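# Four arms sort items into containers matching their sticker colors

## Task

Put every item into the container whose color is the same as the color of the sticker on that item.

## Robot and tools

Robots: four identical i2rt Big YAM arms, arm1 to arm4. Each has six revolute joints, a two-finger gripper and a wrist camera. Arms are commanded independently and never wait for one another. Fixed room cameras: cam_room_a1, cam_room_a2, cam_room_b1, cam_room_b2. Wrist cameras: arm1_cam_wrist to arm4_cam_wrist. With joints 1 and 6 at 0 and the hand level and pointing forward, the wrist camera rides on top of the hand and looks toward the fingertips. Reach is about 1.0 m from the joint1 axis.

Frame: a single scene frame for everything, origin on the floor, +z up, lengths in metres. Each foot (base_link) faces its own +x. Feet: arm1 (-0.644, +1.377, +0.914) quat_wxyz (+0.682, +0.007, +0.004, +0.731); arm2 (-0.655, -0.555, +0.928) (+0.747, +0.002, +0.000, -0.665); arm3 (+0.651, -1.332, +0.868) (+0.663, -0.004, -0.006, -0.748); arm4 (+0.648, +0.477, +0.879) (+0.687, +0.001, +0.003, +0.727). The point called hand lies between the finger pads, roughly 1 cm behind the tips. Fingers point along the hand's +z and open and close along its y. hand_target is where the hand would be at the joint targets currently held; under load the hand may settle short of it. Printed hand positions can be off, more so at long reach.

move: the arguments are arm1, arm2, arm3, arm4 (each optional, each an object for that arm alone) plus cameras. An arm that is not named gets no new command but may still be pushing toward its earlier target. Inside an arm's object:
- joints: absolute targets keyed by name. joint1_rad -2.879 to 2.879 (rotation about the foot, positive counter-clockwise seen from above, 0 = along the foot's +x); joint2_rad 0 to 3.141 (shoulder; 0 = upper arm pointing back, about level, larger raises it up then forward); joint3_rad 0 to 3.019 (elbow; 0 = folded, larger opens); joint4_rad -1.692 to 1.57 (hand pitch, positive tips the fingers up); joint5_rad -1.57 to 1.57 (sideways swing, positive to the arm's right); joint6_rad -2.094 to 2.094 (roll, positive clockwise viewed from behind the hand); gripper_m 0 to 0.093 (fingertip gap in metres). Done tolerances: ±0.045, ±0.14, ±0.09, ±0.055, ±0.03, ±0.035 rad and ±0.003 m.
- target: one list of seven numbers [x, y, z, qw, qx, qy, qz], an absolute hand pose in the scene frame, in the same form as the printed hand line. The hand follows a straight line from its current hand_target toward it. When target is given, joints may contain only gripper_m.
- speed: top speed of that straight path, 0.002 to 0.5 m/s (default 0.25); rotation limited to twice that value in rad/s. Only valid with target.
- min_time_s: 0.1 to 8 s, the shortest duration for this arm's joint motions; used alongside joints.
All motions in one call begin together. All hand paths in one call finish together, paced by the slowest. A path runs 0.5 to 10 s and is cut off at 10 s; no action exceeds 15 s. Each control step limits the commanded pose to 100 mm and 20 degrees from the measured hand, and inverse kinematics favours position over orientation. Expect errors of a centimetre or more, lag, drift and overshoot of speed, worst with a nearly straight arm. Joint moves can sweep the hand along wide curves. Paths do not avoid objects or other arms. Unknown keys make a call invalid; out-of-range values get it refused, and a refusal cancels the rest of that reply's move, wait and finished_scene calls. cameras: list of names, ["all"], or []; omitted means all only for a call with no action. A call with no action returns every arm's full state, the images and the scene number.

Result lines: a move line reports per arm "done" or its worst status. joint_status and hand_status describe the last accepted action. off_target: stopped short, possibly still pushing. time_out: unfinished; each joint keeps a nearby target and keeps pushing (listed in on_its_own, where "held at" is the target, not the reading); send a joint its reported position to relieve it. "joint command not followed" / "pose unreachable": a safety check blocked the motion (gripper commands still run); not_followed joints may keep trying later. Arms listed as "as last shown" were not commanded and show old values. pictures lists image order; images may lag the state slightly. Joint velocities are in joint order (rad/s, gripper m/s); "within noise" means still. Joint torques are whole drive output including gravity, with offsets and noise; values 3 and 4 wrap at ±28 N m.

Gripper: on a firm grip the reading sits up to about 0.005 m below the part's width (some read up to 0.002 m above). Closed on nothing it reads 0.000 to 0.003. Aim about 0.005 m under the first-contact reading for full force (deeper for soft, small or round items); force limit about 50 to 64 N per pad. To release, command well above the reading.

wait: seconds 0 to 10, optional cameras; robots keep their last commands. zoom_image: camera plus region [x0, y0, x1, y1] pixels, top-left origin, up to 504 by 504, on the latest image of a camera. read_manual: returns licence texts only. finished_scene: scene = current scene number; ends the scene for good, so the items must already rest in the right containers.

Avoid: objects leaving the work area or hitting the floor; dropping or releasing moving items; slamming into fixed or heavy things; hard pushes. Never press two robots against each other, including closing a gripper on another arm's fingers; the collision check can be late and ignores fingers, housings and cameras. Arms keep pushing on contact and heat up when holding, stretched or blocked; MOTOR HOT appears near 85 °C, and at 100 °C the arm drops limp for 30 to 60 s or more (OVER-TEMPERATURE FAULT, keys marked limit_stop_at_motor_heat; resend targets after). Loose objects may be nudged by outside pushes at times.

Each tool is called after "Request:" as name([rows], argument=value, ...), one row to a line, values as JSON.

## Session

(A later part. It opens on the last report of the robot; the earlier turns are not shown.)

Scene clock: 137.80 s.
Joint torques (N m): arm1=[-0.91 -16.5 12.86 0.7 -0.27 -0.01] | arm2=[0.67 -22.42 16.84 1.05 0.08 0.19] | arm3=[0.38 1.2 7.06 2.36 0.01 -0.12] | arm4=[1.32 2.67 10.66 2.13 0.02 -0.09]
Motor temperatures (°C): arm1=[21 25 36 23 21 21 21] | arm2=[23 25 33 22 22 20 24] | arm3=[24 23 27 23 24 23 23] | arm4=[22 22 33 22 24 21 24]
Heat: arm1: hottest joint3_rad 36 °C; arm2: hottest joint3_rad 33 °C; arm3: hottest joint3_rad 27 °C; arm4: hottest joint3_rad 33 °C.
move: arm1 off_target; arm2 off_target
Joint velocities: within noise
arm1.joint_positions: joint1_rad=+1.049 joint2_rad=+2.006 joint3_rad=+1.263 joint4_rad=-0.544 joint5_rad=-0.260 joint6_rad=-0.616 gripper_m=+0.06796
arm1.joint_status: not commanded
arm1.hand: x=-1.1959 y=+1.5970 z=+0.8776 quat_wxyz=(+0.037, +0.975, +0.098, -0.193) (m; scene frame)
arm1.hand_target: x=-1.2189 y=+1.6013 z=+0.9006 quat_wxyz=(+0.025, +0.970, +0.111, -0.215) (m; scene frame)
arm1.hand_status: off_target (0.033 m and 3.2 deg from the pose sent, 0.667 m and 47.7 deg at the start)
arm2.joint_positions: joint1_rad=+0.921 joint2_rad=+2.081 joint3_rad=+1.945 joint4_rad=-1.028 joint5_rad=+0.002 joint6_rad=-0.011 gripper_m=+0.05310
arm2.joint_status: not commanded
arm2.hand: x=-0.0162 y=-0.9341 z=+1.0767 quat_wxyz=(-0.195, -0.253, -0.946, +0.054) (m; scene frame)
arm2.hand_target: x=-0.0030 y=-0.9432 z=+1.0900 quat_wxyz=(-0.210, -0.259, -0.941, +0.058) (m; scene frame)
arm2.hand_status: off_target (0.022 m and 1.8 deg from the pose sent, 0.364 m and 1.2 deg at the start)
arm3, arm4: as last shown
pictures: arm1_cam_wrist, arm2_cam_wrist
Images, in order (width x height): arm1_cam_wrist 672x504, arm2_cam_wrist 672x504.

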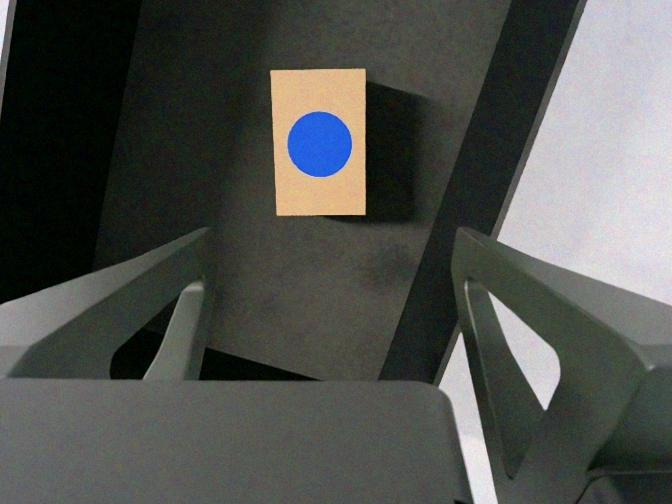

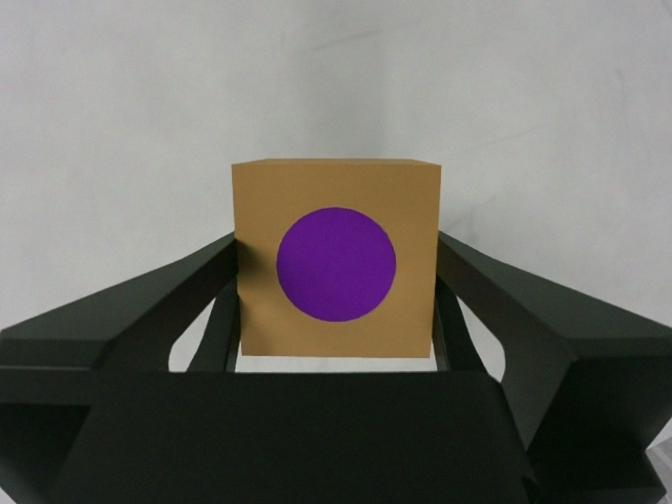

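Request:
move(arm1={"target":[-1.247,1.591,0.79,-0.0245,-0.9701,-0.1105,0.2150],"speed":0.1}, arm2={"target":[-0.002,-0.944,1.045,0.2086,0.2593,0.9413,-0.0575],"speed":0.08}, cameras=["arm1_cam_wrist","arm2_cam_wrist"])

Request:
move(arm1={"target":[-1.247,1.591,0.762,-0.0245,-0.9701,-0.1105,0.2150],"speed":0.08}, arm2={"target":[-0.002,-0.944,1.03,0.2086,0.2593,0.9413,-0.0575],"speed":0.08}, cameras=["arm1_cam_wrist","arm2_cam_wrist"])

Scene clock: 150.83 s.
Joint torques (N m): arm1=[-0.73 -16.32 11.08 1.62 -0.12 0.1] | arm2=[0.79 -22.12 10.18 2.51 0.09 0.19] | arm3=[0.56 1.32 7.02 2.32 0.01 -0.11] | arm4=[1.08 2.43 10.59 1.91 -0.03 -0.09]
Motor temperatures (°C): arm1=[21 25 35 23 21 21 21] | arm2=[23 26 33 22 22 20 24] | arm3=[24 23 27 23 24 23 23] | arm4=[22 22 33 22 24 21 24]
Heat: arm1: hottest joint3_rad 35 °C; arm2: hottest joint3_rad 33 °C; arm3: hottest joint3_rad 27 °C; arm4: hottest joint3_rad 33 °C.
move: arm1 off_target; arm2 off_target
Joint velocities: within noise
arm1.joint_positions: joint1_rad=+1.085 joint2_rad=+2.224 joint3_rad=+1.316 joint4_rad=-0.372 joint5_rad=-0.252 joint6_rad=-0.598 gripper_m=+0.06796
arm1.joint_status: not commanded
arm1.hand: x=-1.2214 y=+1.5858 z=+0.7800 quat_wxyz=(+0.037, +0.975, +0.107, -0.193) (m; scene frame)
arm1.hand_target: x=-1.2461 y=+1.5905 z=+0.7911 quat_wxyz=(+0.025, +0.970, +0.111, -0.215) (m; scene frame)
arm1.hand_status: off_target (0.028 m and 2.9 deg from the pose sent, 0.102 m and 3.2 deg at the start)
arm2.joint_positions: joint1_rad=+0.921 joint2_rad=+2.097 joint3_rad=+1.945 joint4_rad=-0.960 joint5_rad=+0.002 joint6_rad=-0.011 gripper_m=+0.05310
arm2.joint_status: not commanded
arm2.hand: x=-0.0030 y=-0.9419 z=+1.0720 quat_wxyz=(-0.219, -0.252, -0.941, +0.060) (m; scene frame)
arm2.hand_target: x=-0.0027 y=-0.9434 z=+1.0455 quat_wxyz=(-0.209, -0.259, -0.941, +0.057) (m; scene frame)
arm2.hand_status: off_target (0.027 m and 1.5 deg from the pose sent, 0.036 m and 1.8 deg at the start)
arm3, arm4: as last shown
pictures: arm1_cam_wrist, arm2_cam_wrist
Images, in order (width x height): arm1_cam_wrist 672x504, arm2_cam_wrist 672x504.

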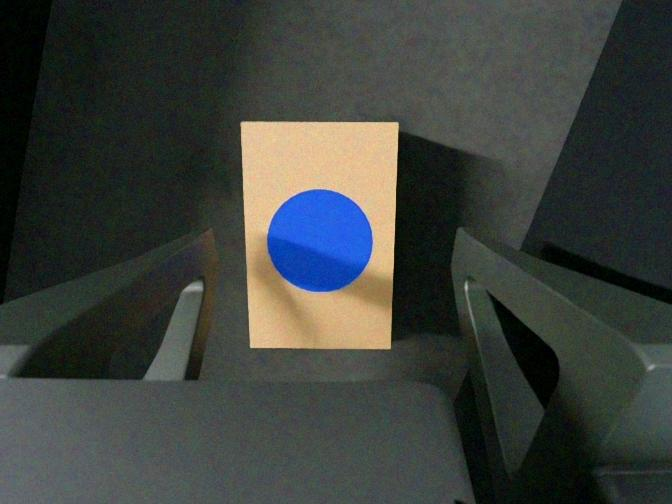

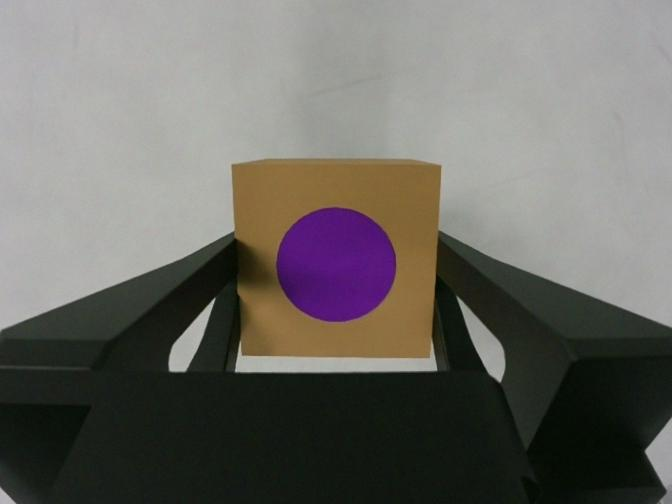

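Scene clock: 151.83 s.
Joint torques (N m): arm1=[-1.55 -16.67 10.66 1.46 -0.11 0.11] | arm2=[0.73 -22.24 10.3 2.48 0.08 0.18] | arm3=[0.44 1.32 6.99 2.29 0.02 -0.12] | arm4=[1.26 2.43 10.54 2.02 -0.02 -0.1]
Motor temperatures (°C): arm1=[21 25 35 23 21 21 21] | arm2=[23 26 33 22 22 20 24] | arm3=[24 23 27 23 24 23 23] | arm4=[22 22 34 22 24 21 24]
Heat: arm1: hottest joint3_rad 35 °C; arm2: hottest joint3_rad 33 °C; arm3: hottest joint3_rad 27 °C; arm4: hottest joint3_rad 34 °C.
move: arm1 off_target; arm2 off_target
Joint velocities: within noise
arm1.joint_positions: joint1_rad=+1.088 joint2_rad=+2.280 joint3_rad=+1.327 joint4_rad=-0.324 joint5_rad=-0.252 joint6_rad=-0.598 gripper_m=+0.06796
arm1.joint_status: not commanded
arm1.hand: x=-1.2231 y=+1.5847 z=+0.7536 quat_wxyz=(+0.036, +0.974, +0.109, -0.195) (m; scene frame)
arm1.hand_target: x=-1.2462 y=+1.5905 z=+0.7631 quat_wxyz=(+0.025, +0.970, +0.111, -0.215) (m; scene frame)
arm1.hand_status: off_target (0.026 m and 2.7 deg from the pose sent, 0.032 m and 2.9 deg at the start)
arm2.joint_positions: joint1_rad=+0.921 joint2_rad=+2.108 joint3_rad=+1.919 joint4_rad=-0.927 joint5_rad=+0.002 joint6_rad=-0.011 gripper_m=+0.05310
arm2.joint_status: not commanded
arm2.hand: x=-0.0030 y=-0.9418 z=+1.0547 quat_wxyz=(-0.217, -0.252, -0.941, +0.060) (m; scene frame)
arm2.hand_target: x=-0.0027 y=-0.9434 z=+1.0304 quat_wxyz=(-0.209, -0.259, -0.941, +0.057) (m; scene frame)
arm2.hand_status: off_target (0.025 m and 1.3 deg from the pose sent, 0.042 m and 1.5 deg at the start)
arm3, arm4: as last shown
pictures: arm1_cam_wrist, arm2_cam_wrist
Images, in order (width x height): arm1_cam_wrist 672x504, arm2_cam_wrist 672x504.

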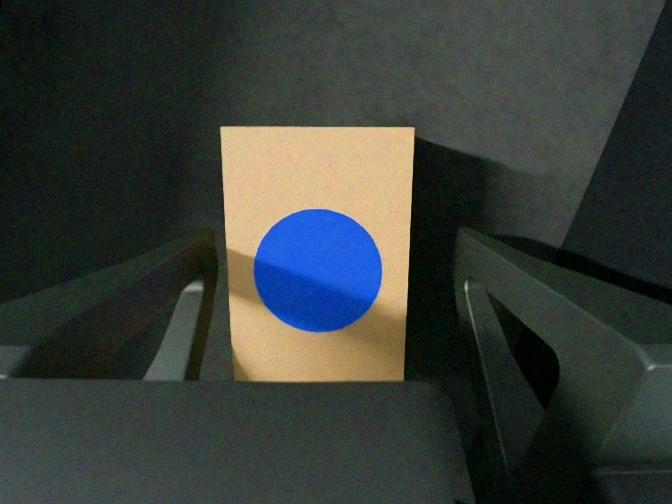

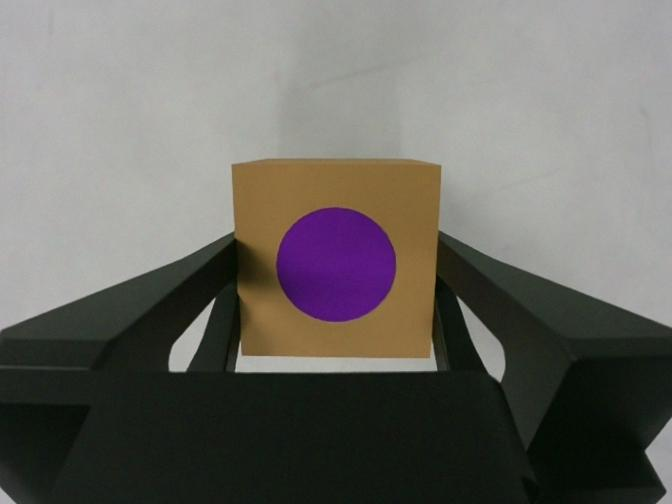

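Request:
move(arm1={"target":[-1.246,1.588,0.752,-0.0245,-0.9701,-0.1105,0.2150],"speed":0.06}, arm2={"target":[-0.002,-0.944,1.012,0.2086,0.2593,0.9413,-0.0575],"speed":0.08}, cameras=["arm1_cam_wrist","arm2_cam_wrist"])

Request:
move(arm1={"joints":{"gripper_m":0.035}}, arm2={"target":[-0.002,-0.944,0.998,0.2086,0.2593,0.9413,-0.0575],"speed":0.08}, cameras=["arm1_cam_wrist","arm2_cam_wrist"])

Scene clock: 157.77 s.
Joint torques (N m): arm1=[-0.44 -16.09 10.25 1.62 -0.11 0.11] | arm2=[0.85 -21.6 9.57 2.55 0.08 0.19] | arm3=[0.38 1.2 7.02 2.37 0.01 -0.12] | arm4=[0.85 2.32 10.5 1.92 -0.01 -0.1]
Motor temperatures (°C): arm1=[21 25 35 23 21 21 21] | arm2=[23 26 34 22 22 20 24] | arm3=[24 23 27 23 24 23 23] | arm4=[22 22 34 22 24 21 24]
Heat: arm1: hottest joint3_rad 35 °C; arm2: hottest joint3_rad 34 °C; arm3: hottest joint3_rad 27 °C; arm4: hottest joint3_rad 34 °C.
move: arm1 off_target; arm2 off_target
Joint velocities: within noise
arm1.joint_positions: joint1_rad=+1.089 joint2_rad=+2.291 joint3_rad=+1.327 joint4_rad=-0.303 joint5_rad=-0.251 joint6_rad=-0.594 gripper_m=+0.06796
arm1.joint_status: not commanded
arm1.hand: x=-1.2248 y=+1.5849 z=+0.7486 quat_wxyz=(+0.034, +0.974, +0.108, -0.199) (m; scene frame)
arm1.hand_target: x=-1.2453 y=+1.5875 z=+0.7527 quat_wxyz=(+0.025, +0.970, +0.111, -0.215) (m; scene frame)
arm1.hand_status: off_target (0.022 m and 2.2 deg from the pose sent, 0.023 m and 2.8 deg at the start)
arm2.joint_positions: joint1_rad=+0.921 joint2_rad=+2.110 joint3_rad=+1.899 joint4_rad=-0.888 joint5_rad=+0.003 joint6_rad=-0.011 gripper_m=+0.05310
arm2.joint_status: not commanded
arm2.hand: x=-0.0007 y=-0.9432 z=+1.0478 quat_wxyz=(-0.225, -0.252, -0.939, +0.062) (m; scene frame)
arm2.hand_target: x=-0.0033 y=-0.9431 z=+1.0125 quat_wxyz=(-0.208, -0.259, -0.941, +0.058) (m; scene frame)
arm2.hand_status: off_target (0.036 m and 2.2 deg from the pose sent, 0.043 m and 1.3 deg at the start)
arm3, arm4: as last shown
pictures: arm1_cam_wrist, arm2_cam_wrist
Images, in order (width x height): arm1_cam_wrist 672x504, arm2_cam_wrist 672x504.

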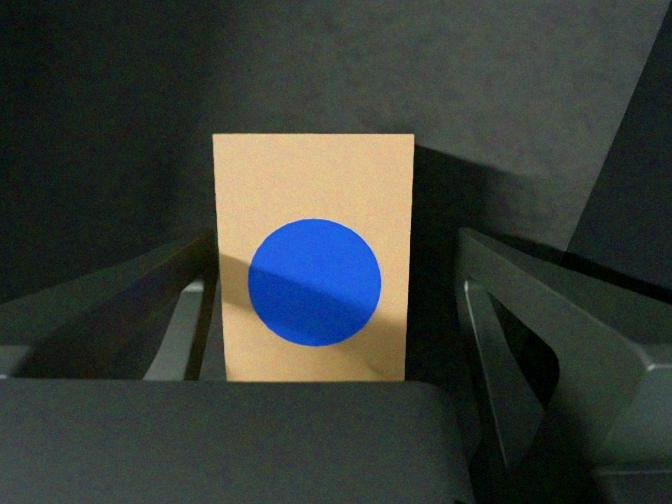

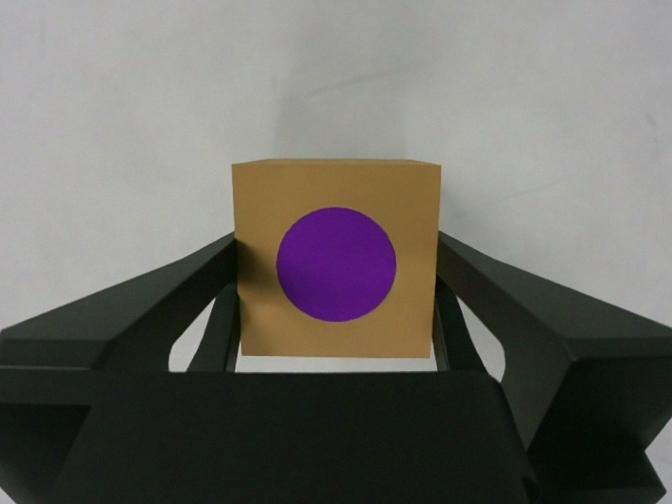

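Scene clock: 158.73 s.
Joint torques (N m): arm1=[-0.15 -16.03 10.19 1.68 -0.17 0.15] | arm2=[0.73 -20.66 8.58 2.61 0.1 0.18] | arm3=[0.62 1.2 7.08 2.36 0.01 -0.12] | arm4=[0.85 2.26 10.7 2.07 -0.03 -0.1]
Motor temperatures (°C): arm1=[21 25 35 23 21 21 21] | arm2=[23 26 34 22 22 20 24] | arm3=[24 23 27 23 24 23 23] | arm4=[22 22 34 22 24 21 24]
Heat: arm1: hottest joint3_rad 35 °C; arm2: hottest joint3_rad 34 °C; arm3: hottest joint3_rad 27 °C; arm4: hottest joint3_rad 34 °C.
move: arm1 off_target; arm2 off_target
Joint velocities: within noise
arm1.joint_positions: joint1_rad=+1.089 joint2_rad=+2.291 joint3_rad=+1.327 joint4_rad=-0.302 joint5_rad=-0.249 joint6_rad=-0.594 gripper_m=+0.04370
arm1.joint_status: gripper_m off_target (ended at +0.04373, target +0.03500)
arm1.hand: x=-1.2248 y=+1.5852 z=+0.7486 quat_wxyz=(+0.033, +0.974, +0.108, -0.199) (m; scene frame)
arm1.hand_target: x=-1.2453 y=+1.5876 z=+0.7527 quat_wxyz=(+0.025, +0.970, +0.111, -0.215) (m; scene frame)
arm1.hand_status: not commanded
arm2.joint_positions: joint1_rad=+0.921 joint2_rad=+2.110 joint3_rad=+1.889 joint4_rad=-0.858 joint5_rad=+0.003 joint6_rad=-0.011 gripper_m=+0.05310
arm2.joint_status: not commanded
arm2.hand: x=+0.0026 y=-0.9451 z=+1.0468 quat_wxyz=(-0.235, -0.251, -0.937, +0.065) (m; scene frame)
arm2.hand_target: x=-0.0039 y=-0.9427 z=+0.9993 quat_wxyz=(-0.208, -0.259, -0.941, +0.058) (m; scene frame)
arm2.hand_status: off_target (0.049 m and 3.3 deg from the pose sent, 0.050 m and 2.2 deg at the start)
arm3, arm4: as last shown
pictures: arm1_cam_wrist, arm2_cam_wrist
Images, in order (width x height): arm1_cam_wrist 672x504, arm2_cam_wrist 672x504.

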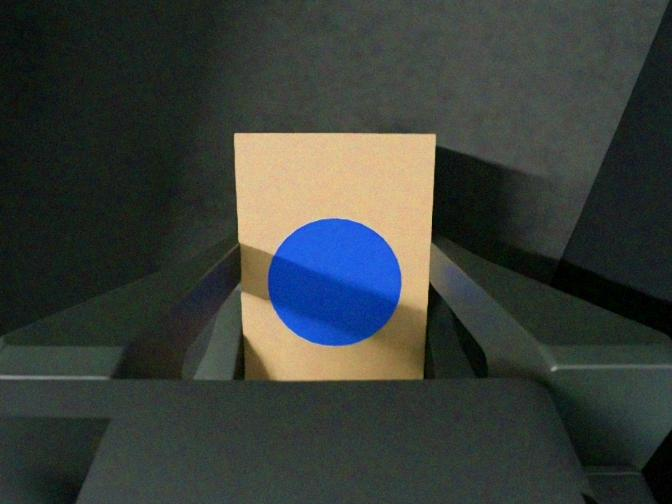

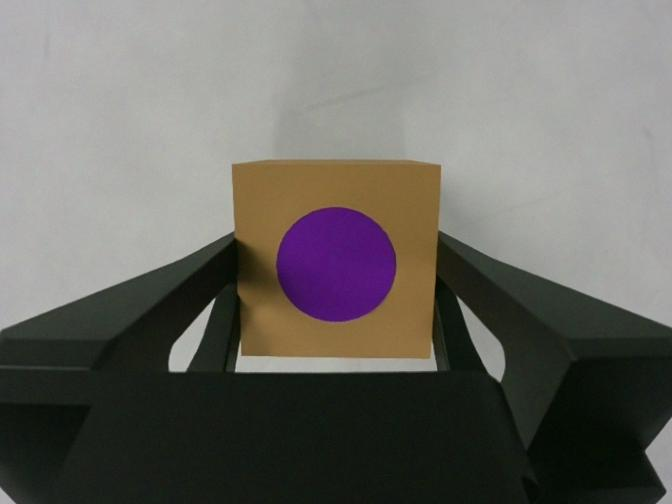

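Request:
move(arm1={"target":[-1.21,1.595,1.04,-0.0245,-0.9701,-0.1105,0.2150],"speed":0.2}, arm2={"target":[0.0,-0.9445,1.022,0.2250,0.2560,0.9380,-0.0620],"speed":0.06}, cameras=["arm1_cam_wrist","arm2_cam_wrist"])

Request:
move(arm1={"joints":{"joint2_rad":0.65,"joint3_rad":1.43,"joint4_rad":-1.4,"joint5_rad":0,"joint6_rad":0},"min_time_s":2.5}, arm2={"joints":{"gripper_m":0.093}}, cameras=["arm1_cam_wrist","arm2_cam_wrist"])

Scene clock: 167.50 s.
Joint torques (N m): arm1=[-2.43 -15.33 14.95 0.42 -0.23 -0.05] | arm2=[0.73 -23.06 9.22 2.58 0.04 0.15] | arm3=[0.5 1.38 7.08 2.37 0.02 -0.13] | arm4=[0.85 2.43 10.7 1.95 -0.01 -0.06]
Motor temperatures (°C): arm1=[21 25 35 23 21 21 21] | arm2=[23 26 33 22 22 20 24] | arm3=[24 23 27 23 24 23 23] | arm4=[22 22 34 22 24 21 24]
Heat: arm1: hottest joint3_rad 35 °C; arm2: hottest joint3_rad 33 °C; arm3: hottest joint3_rad 27 °C; arm4: hottest joint3_rad 34 °C.
move: arm1 off_target; arm2 off_target
Joint velocities: within noise
arm1.joint_positions: joint1_rad=+1.072 joint2_rad=+1.800 joint3_rad=+1.362 joint4_rad=-0.849 joint5_rad=-0.257 joint6_rad=-0.612 gripper_m=+0.04370
arm1.joint_status: not commanded
arm1.hand: x=-1.1948 y=+1.5822 z=+1.0126 quat_wxyz=(+0.038, +0.975, +0.108, -0.192) (m; scene frame)
arm1.hand_target: x=-1.2087 y=+1.5944 z=+1.0403 quat_wxyz=(+0.024, +0.970, +0.110, -0.215) (m; scene frame)
arm1.hand_status: off_target (0.034 m and 3.1 deg from the pose sent, 0.292 m and 2.2 deg at the start)
arm2.joint_positions: joint1_rad=+0.921 joint2_rad=+2.108 joint3_rad=+1.887 joint4_rad=-0.856 joint5_rad=+0.003 joint6_rad=-0.011 gripper_m=+0.05310
arm2.joint_status: not commanded
arm2.hand: x=+0.0025 y=-0.9450 z=+1.0469 quat_wxyz=(-0.236, -0.251, -0.937, +0.065) (m; scene frame)
arm2.hand_target: x=-0.0005 y=-0.9441 z=+1.0223 quat_wxyz=(-0.225, -0.256, -0.938, +0.062) (m; scene frame)
arm2.hand_status: off_target (0.025 m and 1.4 deg from the pose sent, 0.025 m and 1.3 deg at the start)
arm3, arm4: as last shown
pictures: arm1_cam_wrist, arm2_cam_wrist
Images, in order (width x height): arm1_cam_wrist 672x504, arm2_cam_wrist 672x504.

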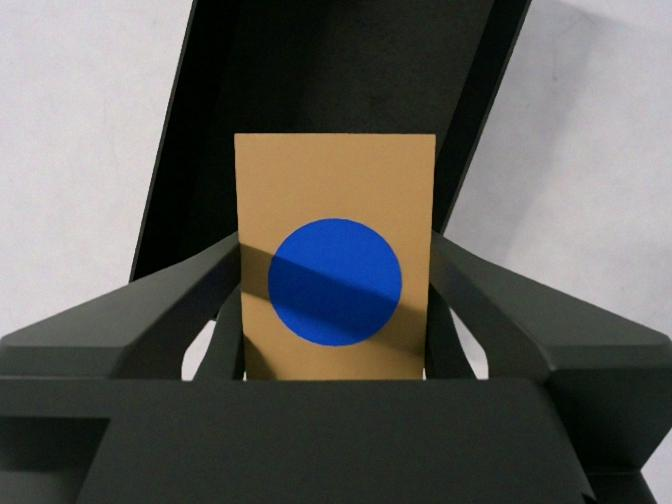

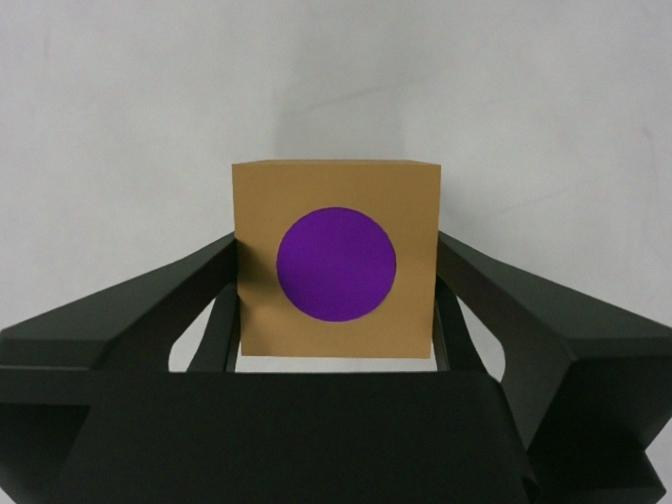

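Scene clock: 170.60 s.
Joint torques (N m): arm1=[-2.49 4.48 13.15 1.28 0.07 0.1] | arm2=[0.67 -22.95 10.07 2.39 0.04 0.14] | arm3=[0.44 1.14 7.05 2.33 0.01 -0.12] | arm4=[1.03 2.37 10.48 2.02 0 -0.1]
Motor temperatures (°C): arm1=[21 25 35 23 21 21 22] | arm2=[23 26 33 22 22 20 24] | arm3=[24 23 27 23 24 23 23] | arm4=[22 22 34 22 24 21 24]
Heat: arm1: hottest joint3_rad 35 °C; arm2: hottest joint3_rad 33 °C; arm3: hottest joint3_rad 27 °C; arm4: hottest joint3_rad 34 °C.
move: arm1 done; arm2 done
Joint velocities: within noise
arm1.joint_positions: joint1_rad=+1.072 joint2_rad=+0.642 joint3_rad=+1.387 joint4_rad=-1.392 joint5_rad=-0.002 joint6_rad=-0.009 gripper_m=+0.04372
arm1.joint_status: all done
arm1.hand: x=-0.8518 y=+1.4751 z=+1.4388 quat_wxyz=(-0.096, +0.872, -0.187, -0.442) (m; scene frame)
arm1.hand_target: x=-0.8478 y=+1.4761 z=+1.4559 quat_wxyz=(-0.099, +0.864, -0.194, -0.454) (m; scene frame)
arm1.hand_status: not commanded
arm2.joint_positions: joint1_rad=+0.921 joint2_rad=+2.108 joint3_rad=+1.877 joint4_rad=-0.851 joint5_rad=+0.003 joint6_rad=-0.011 gripper_m=+0.09292
arm2.joint_status: all done
arm2.hand: x=+0.0006 y=-0.9439 z=+1.0423 quat_wxyz=(-0.233, -0.251, -0.937, +0.065) (m; scene frame)
arm2.hand_target: x=-0.0006 y=-0.9441 z=+1.0222 quat_wxyz=(-0.225, -0.256, -0.938, +0.062) (m; scene frame)
arm2.hand_status: not commanded
arm3, arm4: as last shown
pictures: arm1_cam_wrist, arm2_cam_wrist
Images, in order (width x height): arm1_cam_wrist 672x504, arm2_cam_wrist 672x504.

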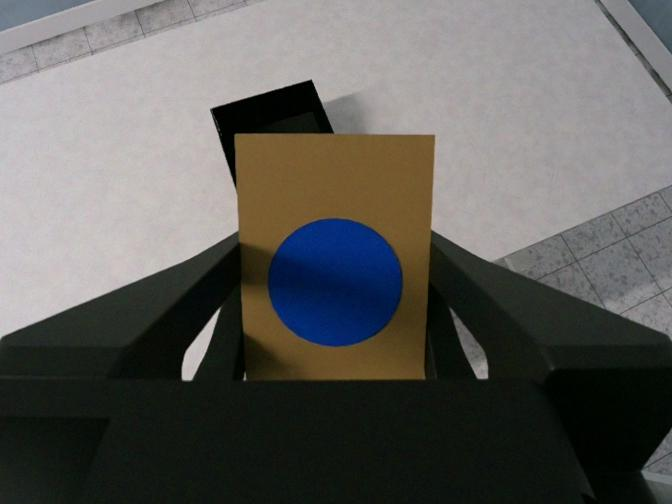

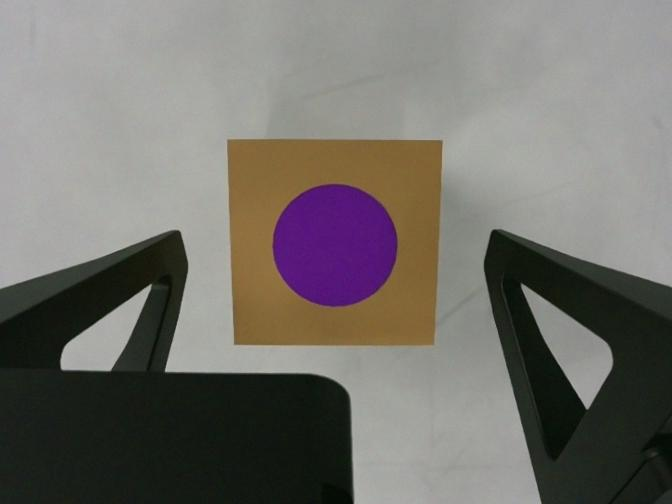

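Request:
move(arm1={"joints":{"joint1_rad":-2.28},"min_time_s":3.5}, arm2={"target":[-0.015,-0.937,1.13,0.2250,0.2560,0.9380,-0.0620],"speed":0.12}, arm3={"target":[0.31,-1.129,1.14,0.0687,-0.9312,0.2565,0.2495],"speed":0.2}, cameras=["arm2_cam_wrist"])

Request:
move(arm1={"target":[-0.339,1.151,1.13,0.2055,0.3058,0.9272,-0.0678],"speed":0.2}, arm2={"target":[-0.311,-0.760,1.13,0.2086,0.2593,0.9413,-0.0575],"speed":0.2})

Request:
move(arm1={"target":[-0.001,0.901,1.085,0.2055,0.3058,0.9272,-0.0678],"speed":0.15}, arm2={"joints":{"joint2_rad":0.65,"joint3_rad":1.43,"joint4_rad":-1.4},"min_time_s":2.5}, arm3={"target":[0.05,-0.973,1.145,0.0687,-0.9312,0.2565,0.2495],"speed":0.2}, cameras=["arm1_cam_wrist","arm3_cam_wrist"])

Scene clock: 181.83 s.
Joint torques (N m): arm1=[-2.61 3.49 13.16 1.17 0.02 0.13] | arm2=[0.73 -24.7 16.08 0.95 0 0.13] | arm3=[1.73 -8 9.32 1.55 0.12 -0.03] | arm4=[1.03 2.08 10.59 1.99 -0.02 -0.1]
Motor temperatures (°C): arm1=[21 25 35 23 21 21 22] | arm2=[23 26 34 22 22 20 24] | arm3=[24 23 27 23 24 23 23] | arm4=[22 22 34 22 24 21 24]
Heat: arm1: hottest joint3_rad 35 °C; arm2: hottest joint3_rad 34 °C; arm3: hottest joint3_rad 27 °C; arm4: hottest joint3_rad 34 °C.
move: arm1 done; arm2 off_target; arm3 done
Joint velocities: within noise
arm1.joint_positions: joint1_rad=-2.273 joint2_rad=+0.642 joint3_rad=+1.387 joint4_rad=-1.392 joint5_rad=+0.000 joint6_rad=-0.008 gripper_m=+0.04373
arm1.joint_status: all done
arm1.hand: x=-0.4441 y=+1.2347 z=+1.4317 quat_wxyz=(-0.416, -0.275, -0.855, +0.141) (m; scene frame)
arm1.hand_target: x=-0.4472 y=+1.2351 z=+1.4490 quat_wxyz=(-0.428, -0.279, -0.847, +0.145) (m; scene frame)
arm1.hand_status: not commanded
arm2.joint_positions: joint1_rad=+0.921 joint2_rad=+2.034 joint3_rad=+1.920 joint4_rad=-1.037 joint5_rad=+0.003 joint6_rad=-0.011 gripper_m=+0.09292
arm2.joint_status: not commanded
arm2.hand: x=-0.0253 y=-0.9289 z=+1.0967 quat_wxyz=(-0.200, -0.253, -0.945, +0.055) (m; scene frame)
arm2.hand_target: x=-0.0164 y=-0.9361 z=+1.1302 quat_wxyz=(-0.226, -0.256, -0.938, +0.062) (m; scene frame)
arm2.hand_status: off_target (0.036 m and 3.0 deg from the pose sent, 0.089 m and 1.1 deg at the start)
arm3.joint_positions: joint1_rad=-1.975 joint2_rad=+1.041 joint3_rad=+1.032 joint4_rad=-1.050 joint5_rad=+0.017 joint6_rad=+0.007 gripper_m=+0.09400
arm3.joint_status: not commanded
arm3.hand: x=+0.3127 y=-1.1283 z=+1.1364 quat_wxyz=(+0.066, -0.933, +0.258, +0.240) (m; scene frame)
arm3.hand_target: x=+0.3101 y=-1.1290 z=+1.1401 quat_wxyz=(+0.069, -0.931, +0.257, +0.250) (m; scene frame)
arm3.hand_status: done (0.005 m and 1.1 deg from the pose sent, 0.309 m and 23.5 deg at the start)
arm4.joint_positions: joint1_rad=+0.927 joint2_rad=+0.639 joint3_rad=+1.384 joint4_rad=-1.419 joint5_rad=+0.002 joint6_rad=+0.013 gripper_m=+0.09398
arm4.joint_status: not commanded
arm4.hand: x=+0.4570 y=+0.6087 z=+1.3949 quat_wxyz=(-0.122, +0.860, -0.268, -0.418) (m; scene frame)
arm4.hand_target: x=+0.4548 y=+0.6091 z=+1.4180 quat_wxyz=(-0.130, +0.851, -0.257, -0.440) (m; scene frame)
arm4.hand_status: not commanded
pictures: arm2_cam_wrist
Images, in order (width x height): arm2_cam_wrist 672x504.

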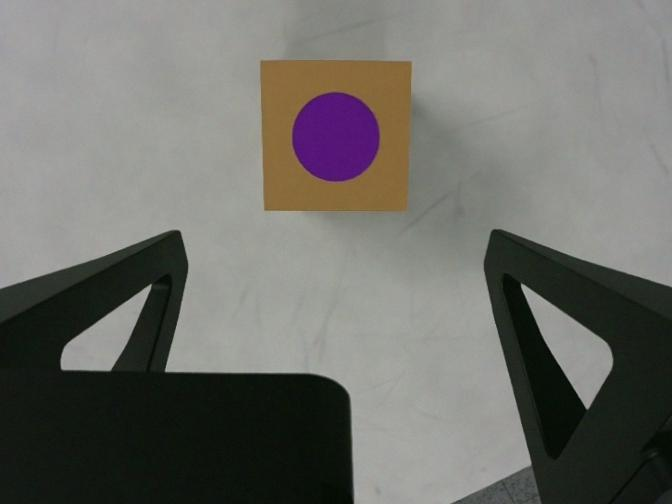

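Scene clock: 184.20 s.
Joint torques (N m): arm1=[-2.78 -4.25 12.14 1.77 -0.06 0.06] | arm2=[1.03 -8.88 10.17 1.16 0.15 0.19] | arm3=[1.73 -8.12 9.31 1.61 0.12 -0.02] | arm4=[1.03 2.08 10.58 1.95 0 -0.05]
Motor temperatures (°C): arm1=[21 25 35 23 21 21 22] | arm2=[23 26 33 22 22 20 23] | arm3=[24 23 27 23 24 23 23] | arm4=[22 22 34 22 24 21 24]
Heat: arm1: hottest joint3_rad 35 °C; arm2: hottest joint3_rad 33 °C; arm3: hottest joint3_rad 27 °C; arm4: hottest joint3_rad 34 °C.
move: arm1 off_target; arm2 done
Joint velocities: within noise
arm1.joint_positions: joint1_rad=-2.275 joint2_rad=+1.050 joint3_rad=+0.909 joint4_rad=-1.016 joint5_rad=-0.009 joint6_rad=-0.008 gripper_m=+0.04373
arm1.joint_status: not commanded
arm1.hand: x=-0.3417 y=+1.1578 z=+1.1211 quat_wxyz=(-0.189, -0.301, -0.933, +0.062) (m; scene frame)
arm1.hand_target: x=-0.3391 y=+1.1512 z=+1.1301 quat_wxyz=(-0.205, -0.306, -0.927, +0.068) (m; scene frame)
arm1.hand_status: off_target (0.012 m and 2.2 deg from the pose sent, 0.330 m and 27.2 deg at the start)
arm2.joint_positions: joint1_rad=+0.921 joint2_rad=+1.126 joint3_rad=+0.943 joint4_rad=-0.924 joint5_rad=+0.003 joint6_rad=-0.008 gripper_m=+0.09292
arm2.joint_status: not commanded
arm2.hand: x=-0.3057 y=-0.7635 z=+1.1383 quat_wxyz=(-0.221, -0.253, -0.940, +0.061) (m; scene frame)
arm2.hand_target: x=-0.3109 y=-0.7600 z=+1.1303 quat_wxyz=(-0.209, -0.259, -0.941, +0.058) (m; scene frame)
arm2.hand_status: done (0.010 m and 1.7 deg from the pose sent, 0.334 m and 1.3 deg at the start)
arm3, arm4: as last shown
pictures: none

Scene clock: 187.90 s.
Joint torques (N m): arm1=[-2.49 -20.84 17.43 0.73 0.06 0.11] | arm2=[0.97 0.26 12.88 1.72 0.16 0.19] | arm3=[1.08 -20.48 14.23 0.58 -0.07 -0.11] | arm4=[1.14 2.55 10.63 1.99 0 -0.08]
Motor temperatures (°C): arm1=[21 25 35 23 21 21 22] | arm2=[23 26 34 22 22 20 23] | arm3=[24 23 28 23 24 23 23] | arm4=[22 22 34 22 24 21 24]
Heat: arm1: hottest joint3_rad 35 °C; arm2: hottest joint3_rad 34 °C; arm3: hottest joint3_rad 28 °C; arm4: hottest joint3_rad 34 °C.
move: arm1 off_target; arm2 done; arm3 off_target
Joint velocities: within noise
arm1.joint_positions: joint1_rad=-2.275 joint2_rad=+2.216 joint3_rad=+2.193 joint4_rad=-1.148 joint5_rad=-0.009 joint6_rad=-0.008 gripper_m=+0.04373
arm1.joint_status: not commanded
arm1.hand: x=-0.0110 y=+0.9135 z=+1.0582 quat_wxyz=(-0.183, -0.301, -0.934, +0.060) (m; scene frame)
arm1.hand_target: x=-0.0025 y=+0.9022 z=+1.0852 quat_wxyz=(-0.206, -0.306, -0.927, +0.068) (m; scene frame)
arm1.hand_status: off_target (0.031 m and 2.9 deg from the pose sent, 0.428 m and 2.2 deg at the start)
arm2.joint_positions: joint1_rad=+0.921 joint2_rad=+0.649 joint3_rad=+1.388 joint4_rad=-1.385 joint5_rad=+0.003 joint6_rad=-0.008 gripper_m=+0.09292
arm2.joint_status: all done
arm2.hand: x=-0.4485 y=-0.6806 z=+1.4495 quat_wxyz=(-0.430, -0.234, -0.864, +0.119) (m; scene frame)
arm2.hand_target: x=-0.4543 y=-0.6773 z=+1.4662 quat_wxyz=(-0.441, -0.237, -0.857, +0.120) (m; scene frame)
arm2.hand_status: not commanded
arm3.joint_positions: joint1_rad=-1.975 joint2_rad=+1.832 joint3_rad=+1.836 joint4_rad=-1.083 joint5_rad=+0.017 joint6_rad=+0.007 gripper_m=+0.09400
arm3.joint_status: not commanded
arm3.hand: x=+0.0601 y=-0.9821 z=+1.1241 quat_wxyz=(+0.064, -0.936, +0.258, +0.231) (m; scene frame)
arm3.hand_target: x=+0.0511 y=-0.9735 z=+1.1449 quat_wxyz=(+0.069, -0.931, +0.257, +0.250) (m; scene frame)
arm3.hand_status: off_target (0.025 m and 2.2 deg from the pose sent, 0.305 m and 1.1 deg at the start)
arm4: as last shown
pictures: arm1_cam_wrist, arm3_cam_wrist
Images, in order (width x height): arm1_cam_wrist 672x504, arm3_cam_wrist 672x504.

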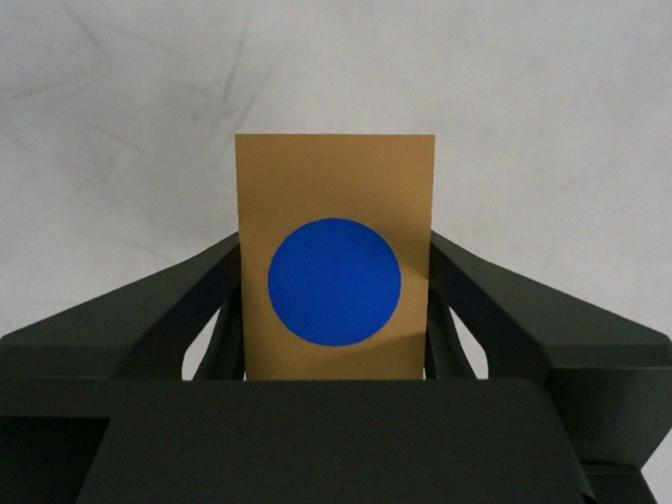

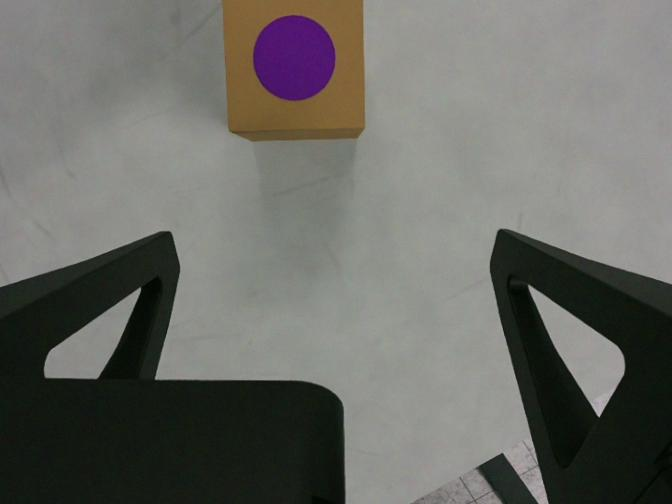

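Request:
move(arm1={"target":[-0.001,0.901,1.045,0.2055,0.3058,0.9272,-0.0678],"speed":0.08}, arm3={"target":[0.006,-0.964,1.10,0.0687,-0.9312,0.2565,0.2495],"speed":0.1}, cameras=["arm1_cam_wrist","arm3_cam_wrist"])

Scene clock: 196.63 s.
Joint torques (N m): arm1=[-2.14 -20.84 11.62 1.87 0.05 0.11] | arm2=[0.97 0.32 12.86 1.76 0.16 0.19] | arm3=[2.67 -22.89 14.01 1.43 0.13 0.03] | arm4=[0.79 2.37 10.63 1.95 -0.02 -0.1]
Motor temperatures (°C): arm1=[21 25 36 23 21 21 22] | arm2=[23 26 35 22 22 20 23] | arm3=[24 24 29 23 24 23 23] | arm4=[22 22 34 22 24 21 24]
Heat: arm1: hottest joint3_rad 36 °C; arm2: hottest joint3_rad 35 °C; arm3: hottest joint3_rad 29 °C; arm4: hottest joint3_rad 34 °C.
move: arm1 done; arm3 off_target
Joint velocities: within noise
arm1.joint_positions: joint1_rad=-2.275 joint2_rad=+2.224 joint3_rad=+2.175 joint4_rad=-1.083 joint5_rad=-0.009 joint6_rad=-0.008 gripper_m=+0.04373
arm1.joint_status: not commanded
arm1.hand: x=-0.0029 y=+0.9074 z=+1.0497 quat_wxyz=(-0.200, -0.300, -0.930, +0.066) (m; scene frame)
arm1.hand_target: x=-0.0011 y=+0.9012 z=+1.0451 quat_wxyz=(-0.206, -0.306, -0.927, +0.068) (m; scene frame)
arm1.hand_status: done (0.008 m and 1.0 deg from the pose sent, 0.021 m and 2.9 deg at the start)
arm2, arm4: as last shown
arm3.joint_positions: joint1_rad=-1.974 joint2_rad=+1.961 joint3_rad=+1.908 joint4_rad=-1.049 joint5_rad=+0.021 joint6_rad=+0.012 gripper_m=+0.09400
arm3.joint_status: not commanded
arm3.hand: x=+0.0273 y=-0.9641 z=+1.0756 quat_wxyz=(+0.062, -0.938, +0.261, +0.220) (m; scene frame)
arm3.hand_target: x=+0.0077 y=-0.9651 z=+1.1004 quat_wxyz=(+0.068, -0.931, +0.257, +0.250) (m; scene frame)
arm3.hand_status: off_target (0.032 m and 3.6 deg from the pose sent, 0.062 m and 2.2 deg at the start)
pictures: arm1_cam_wrist, arm3_cam_wrist
Images, in order (width x height): arm1_cam_wrist 672x504, arm3_cam_wrist 672x504.

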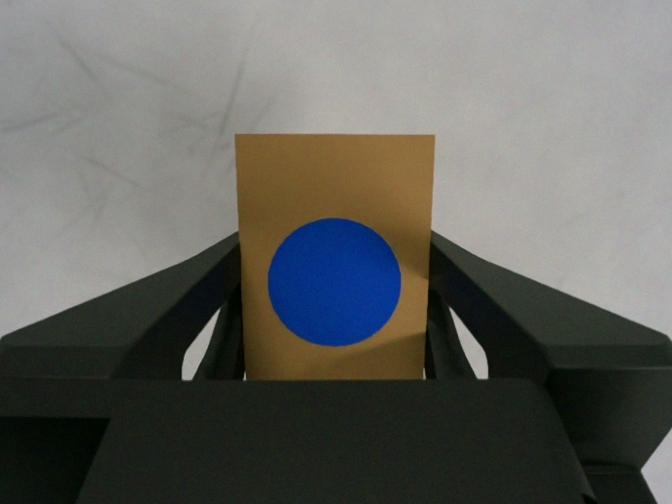

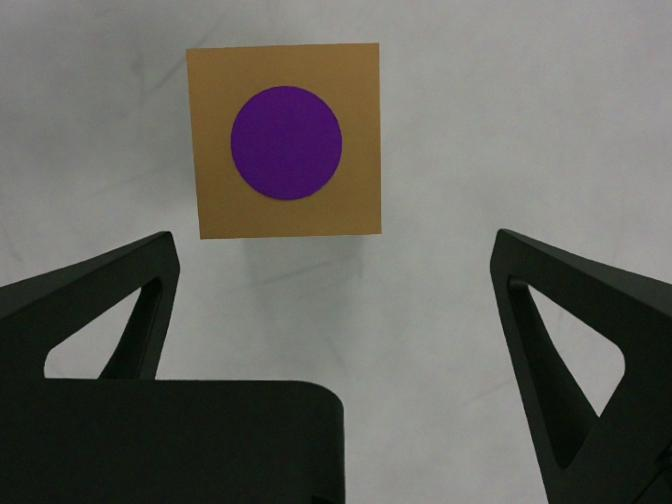

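Request:
move(arm1={"target":[-0.001,0.901,1.025,0.2055,0.3058,0.9272,-0.0678],"speed":0.06}, arm3={"target":[-0.0274,-0.9615,1.066,0.0655,-0.9345,0.2443,0.2504],"speed":0.08}, cameras=["arm1_cam_wrist","arm3_cam_wrist"])

Scene clock: 208.50 s.
Joint torques (N m): arm1=[-2.2 -20.95 11.45 1.7 0.07 0.11] | arm2=[0.97 0.26 12.88 1.73 0.15 0.19] | arm3=[2.37 -24.18 14.02 1.46 -0.02 -0.06] | arm4=[1.14 2.08 10.63 1.92 0.01 -0.05]
Motor temperatures (°C): arm1=[21 27 37 23 21 21 22] | arm2=[23 26 35 22 22 20 23] | arm3=[24 24 31 23 24 23 23] | arm4=[22 22 35 22 24 21 24]
Heat: arm1: hottest joint3_rad 37 °C; arm2: hottest joint3_rad 35 °C; arm3: hottest joint3_rad 31 °C; arm4: hottest joint3_rad 35 °C.
move: arm1 done; arm3 off_target
Joint velocities: within noise
arm1.joint_positions: joint1_rad=-2.275 joint2_rad=+2.228 joint3_rad=+2.135 joint4_rad=-1.036 joint5_rad=-0.009 joint6_rad=-0.007 gripper_m=+0.04373
arm1.joint_status: not commanded
arm1.hand: x=-0.0026 y=+0.9070 z=+1.0318 quat_wxyz=(-0.202, -0.300, -0.930, +0.066) (m; scene frame)
arm1.hand_target: x=-0.0011 y=+0.9012 z=+1.0250 quat_wxyz=(-0.205, -0.306, -0.927, +0.068) (m; scene frame)
arm1.hand_status: done (0.009 m and 0.9 deg from the pose sent, 0.026 m and 1.0 deg at the start)
arm2, arm4: as last shown
arm3.joint_positions: joint1_rad=-1.954 joint2_rad=+2.059 joint3_rad=+1.977 joint4_rad=-1.018 joint5_rad=+0.021 joint6_rad=+0.012 gripper_m=+0.09400
arm3.joint_status: not commanded
arm3.hand: x=-0.0061 y=-0.9618 z=+1.0424 quat_wxyz=(+0.060, -0.940, +0.252, +0.221) (m; scene frame)
arm3.hand_target: x=-0.0258 y=-0.9626 z=+1.0663 quat_wxyz=(+0.065, -0.934, +0.244, +0.251) (m; scene frame)
arm3.hand_status: off_target (0.032 m and 3.6 deg from the pose sent, 0.056 m and 4.0 deg at the start)
pictures: arm1_cam_wrist, arm3_cam_wrist
Images, in order (width x height): arm1_cam_wrist 672x504, arm3_cam_wrist 672x504.

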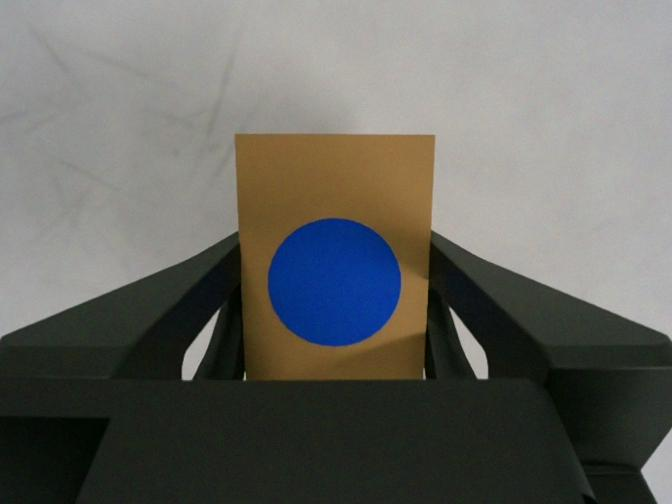

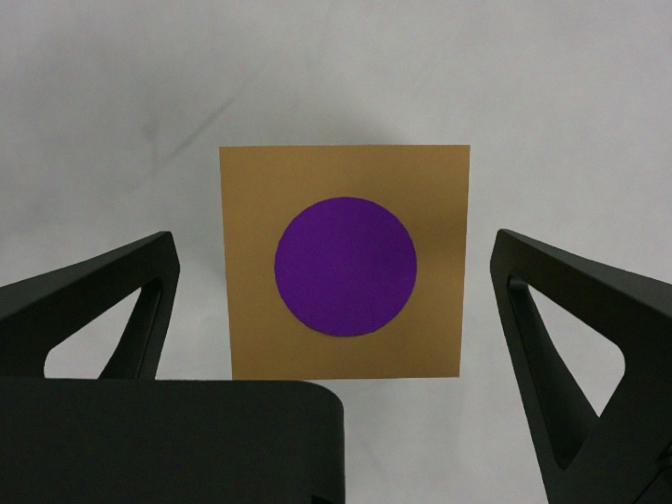

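Request:
move(arm1={"target":[-0.001,0.901,1.012,0.2055,0.3058,0.9272,-0.0678],"speed":0.06}, arm3={"joints":{"gripper_m":0.038}}, cameras=["arm1_cam_wrist","arm3_cam_wrist"])

Request:
move(arm1={"target":[-0.001,0.901,1.0,0.2055,0.3058,0.9272,-0.0678],"speed":0.06}, arm3={"target":[-0.005,-0.958,1.14,0.0655,-0.9345,0.2443,0.2504],"speed":0.12}, cameras=["arm1_cam_wrist","arm3_cam_wrist"])

Scene clock: 213.50 s.
Joint torques (N m): arm1=[-1.61 -20.25 11.36 1.69 0.1 0.11] | arm2=[0.91 0.26 12.88 1.74 0.15 0.2] | arm3=[2.43 -24.12 14.02 1.43 -0.01 -0.06] | arm4=[0.85 2.55 10.58 1.94 -0.02 -0.08]
Motor temperatures (°C): arm1=[21 27 37 23 21 21 22] | arm2=[23 26 36 22 22 20 23] | arm3=[24 24 32 23 24 23 23] | arm4=[22 22 35 22 24 21 24]
Heat: arm1: hottest joint3_rad 37 °C; arm2: hottest joint3_rad 36 °C; arm3: hottest joint3_rad 32 °C; arm4: hottest joint3_rad 35 °C.
move: arm1 done; arm3 off_target
Joint velocities: within noise
arm1.joint_positions: joint1_rad=-2.275 joint2_rad=+2.232 joint3_rad=+2.112 joint4_rad=-1.005 joint5_rad=-0.009 joint6_rad=-0.007 gripper_m=+0.04373
arm1.joint_status: not commanded
arm1.hand: x=-0.0023 y=+0.9067 z=+1.0205 quat_wxyz=(-0.203, -0.300, -0.930, +0.067) (m; scene frame)
arm1.hand_target: x=-0.0011 y=+0.9012 z=+1.0122 quat_wxyz=(-0.206, -0.306, -0.927, +0.068) (m; scene frame)
arm1.hand_status: done (0.010 m and 0.8 deg from the pose sent, 0.021 m and 0.9 deg at the start)
arm2, arm4: as last shown
arm3.joint_positions: joint1_rad=-1.954 joint2_rad=+2.059 joint3_rad=+1.977 joint4_rad=-1.018 joint5_rad=+0.021 joint6_rad=+0.012 gripper_m=+0.05321
arm3.joint_status: gripper_m off_target (ended at +0.05323, target +0.03800)
arm3.hand: x=-0.0061 y=-0.9619 z=+1.0424 quat_wxyz=(+0.060, -0.940, +0.252, +0.221) (m; scene frame)
arm3.hand_target: x=-0.0258 y=-0.9625 z=+1.0663 quat_wxyz=(+0.065, -0.934, +0.244, +0.251) (m; scene frame)
arm3.hand_status: not commanded
pictures: arm1_cam_wrist, arm3_cam_wrist
Images, in order (width x height): arm1_cam_wrist 672x504, arm3_cam_wrist 672x504.

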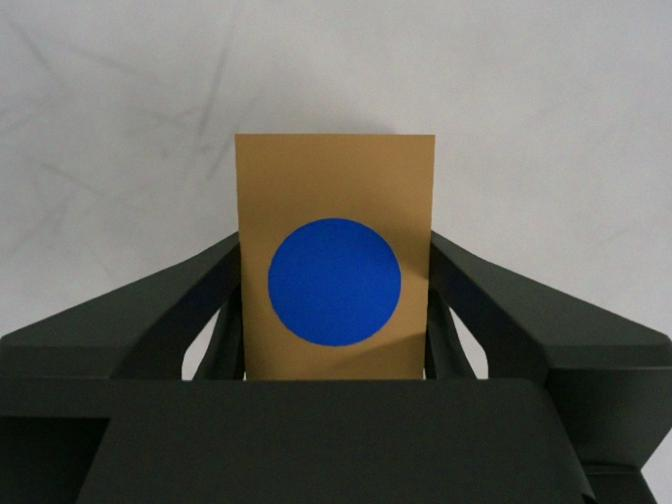

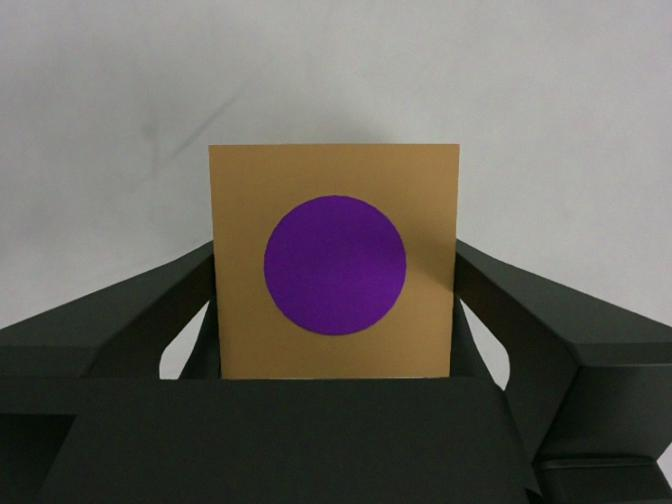

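Scene clock: 214.90 s.
Joint torques (N m): arm1=[-2.67 -19.96 10.11 2.04 0.08 0.09] | arm2=[0.91 0.26 12.88 1.74 0.15 0.19] | arm3=[1.08 -25.29 13.96 0.65 -0.08 -0.12] | arm4=[0.85 2.26 10.58 1.81 0 -0.07]
Motor temperatures (°C): arm1=[21 27 37 23 21 21 22] | arm2=[23 26 36 22 22 20 23] | arm3=[24 24 32 23 24 23 23] | arm4=[22 22 35 22 24 21 24]
Heat: arm1: hottest joint3_rad 37 °C; arm2: hottest joint3_rad 36 °C; arm3: hottest joint3_rad 32 °C; arm4: hottest joint3_rad 35 °C.
move: arm1 off_target; arm3 off_target
Joint velocities: within noise
arm1.joint_positions: joint1_rad=-2.275 joint2_rad=+2.232 joint3_rad=+2.104 joint4_rad=-0.981 joint5_rad=-0.009 joint6_rad=-0.007 gripper_m=+0.04373
arm1.joint_status: not commanded
arm1.hand: x=+0.0005 y=+0.9046 z=+1.0196 quat_wxyz=(-0.211, -0.300, -0.928, +0.069) (m; scene frame)
arm1.hand_target: x=-0.0013 y=+0.9014 z=+1.0003 quat_wxyz=(-0.206, -0.306, -0.927, +0.068) (m; scene frame)
arm1.hand_status: off_target (0.020 m and 1.0 deg from the pose sent, 0.021 m and 0.8 deg at the start)
arm2, arm4: as last shown
arm3.joint_positions: joint1_rad=-1.954 joint2_rad=+2.028 joint3_rad=+2.090 joint4_rad=-1.162 joint5_rad=+0.013 joint6_rad=+0.003 gripper_m=+0.05321
arm3.joint_status: not commanded
arm3.hand: x=+0.0011 y=-0.9665 z=+1.1048 quat_wxyz=(+0.058, -0.941, +0.247, +0.222) (m; scene frame)
arm3.hand_target: x=-0.0034 y=-0.9589 z=+1.1398 quat_wxyz=(+0.066, -0.934, +0.244, +0.251) (m; scene frame)
arm3.hand_status: off_target (0.037 m and 3.5 deg from the pose sent, 0.098 m and 3.6 deg at the start)
pictures: arm1_cam_wrist, arm3_cam_wrist
Images, in order (width x height): arm1_cam_wrist 672x504, arm3_cam_wrist 672x504.

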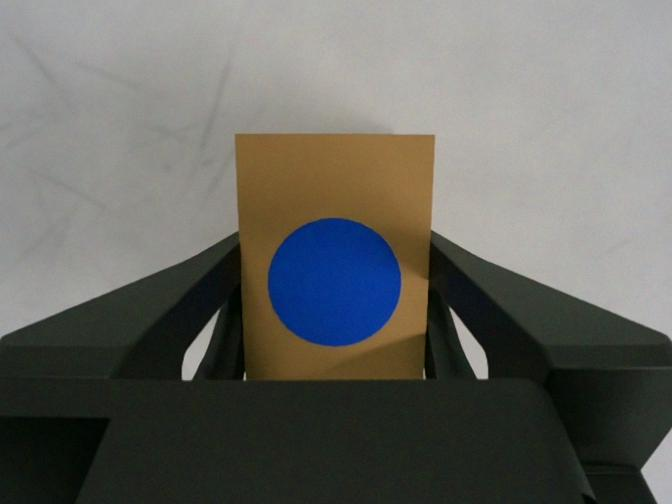

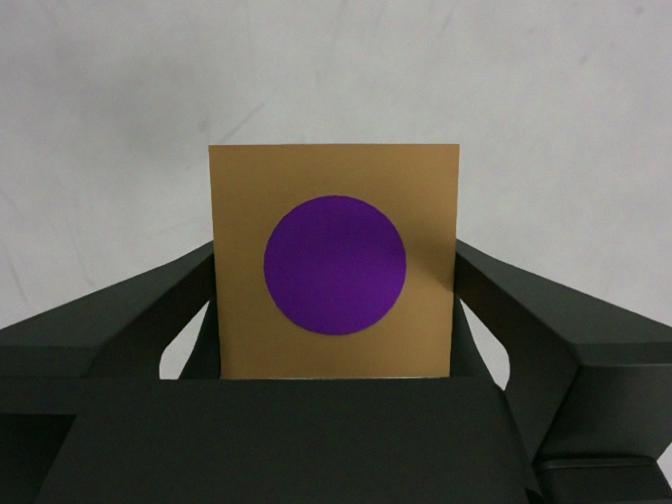

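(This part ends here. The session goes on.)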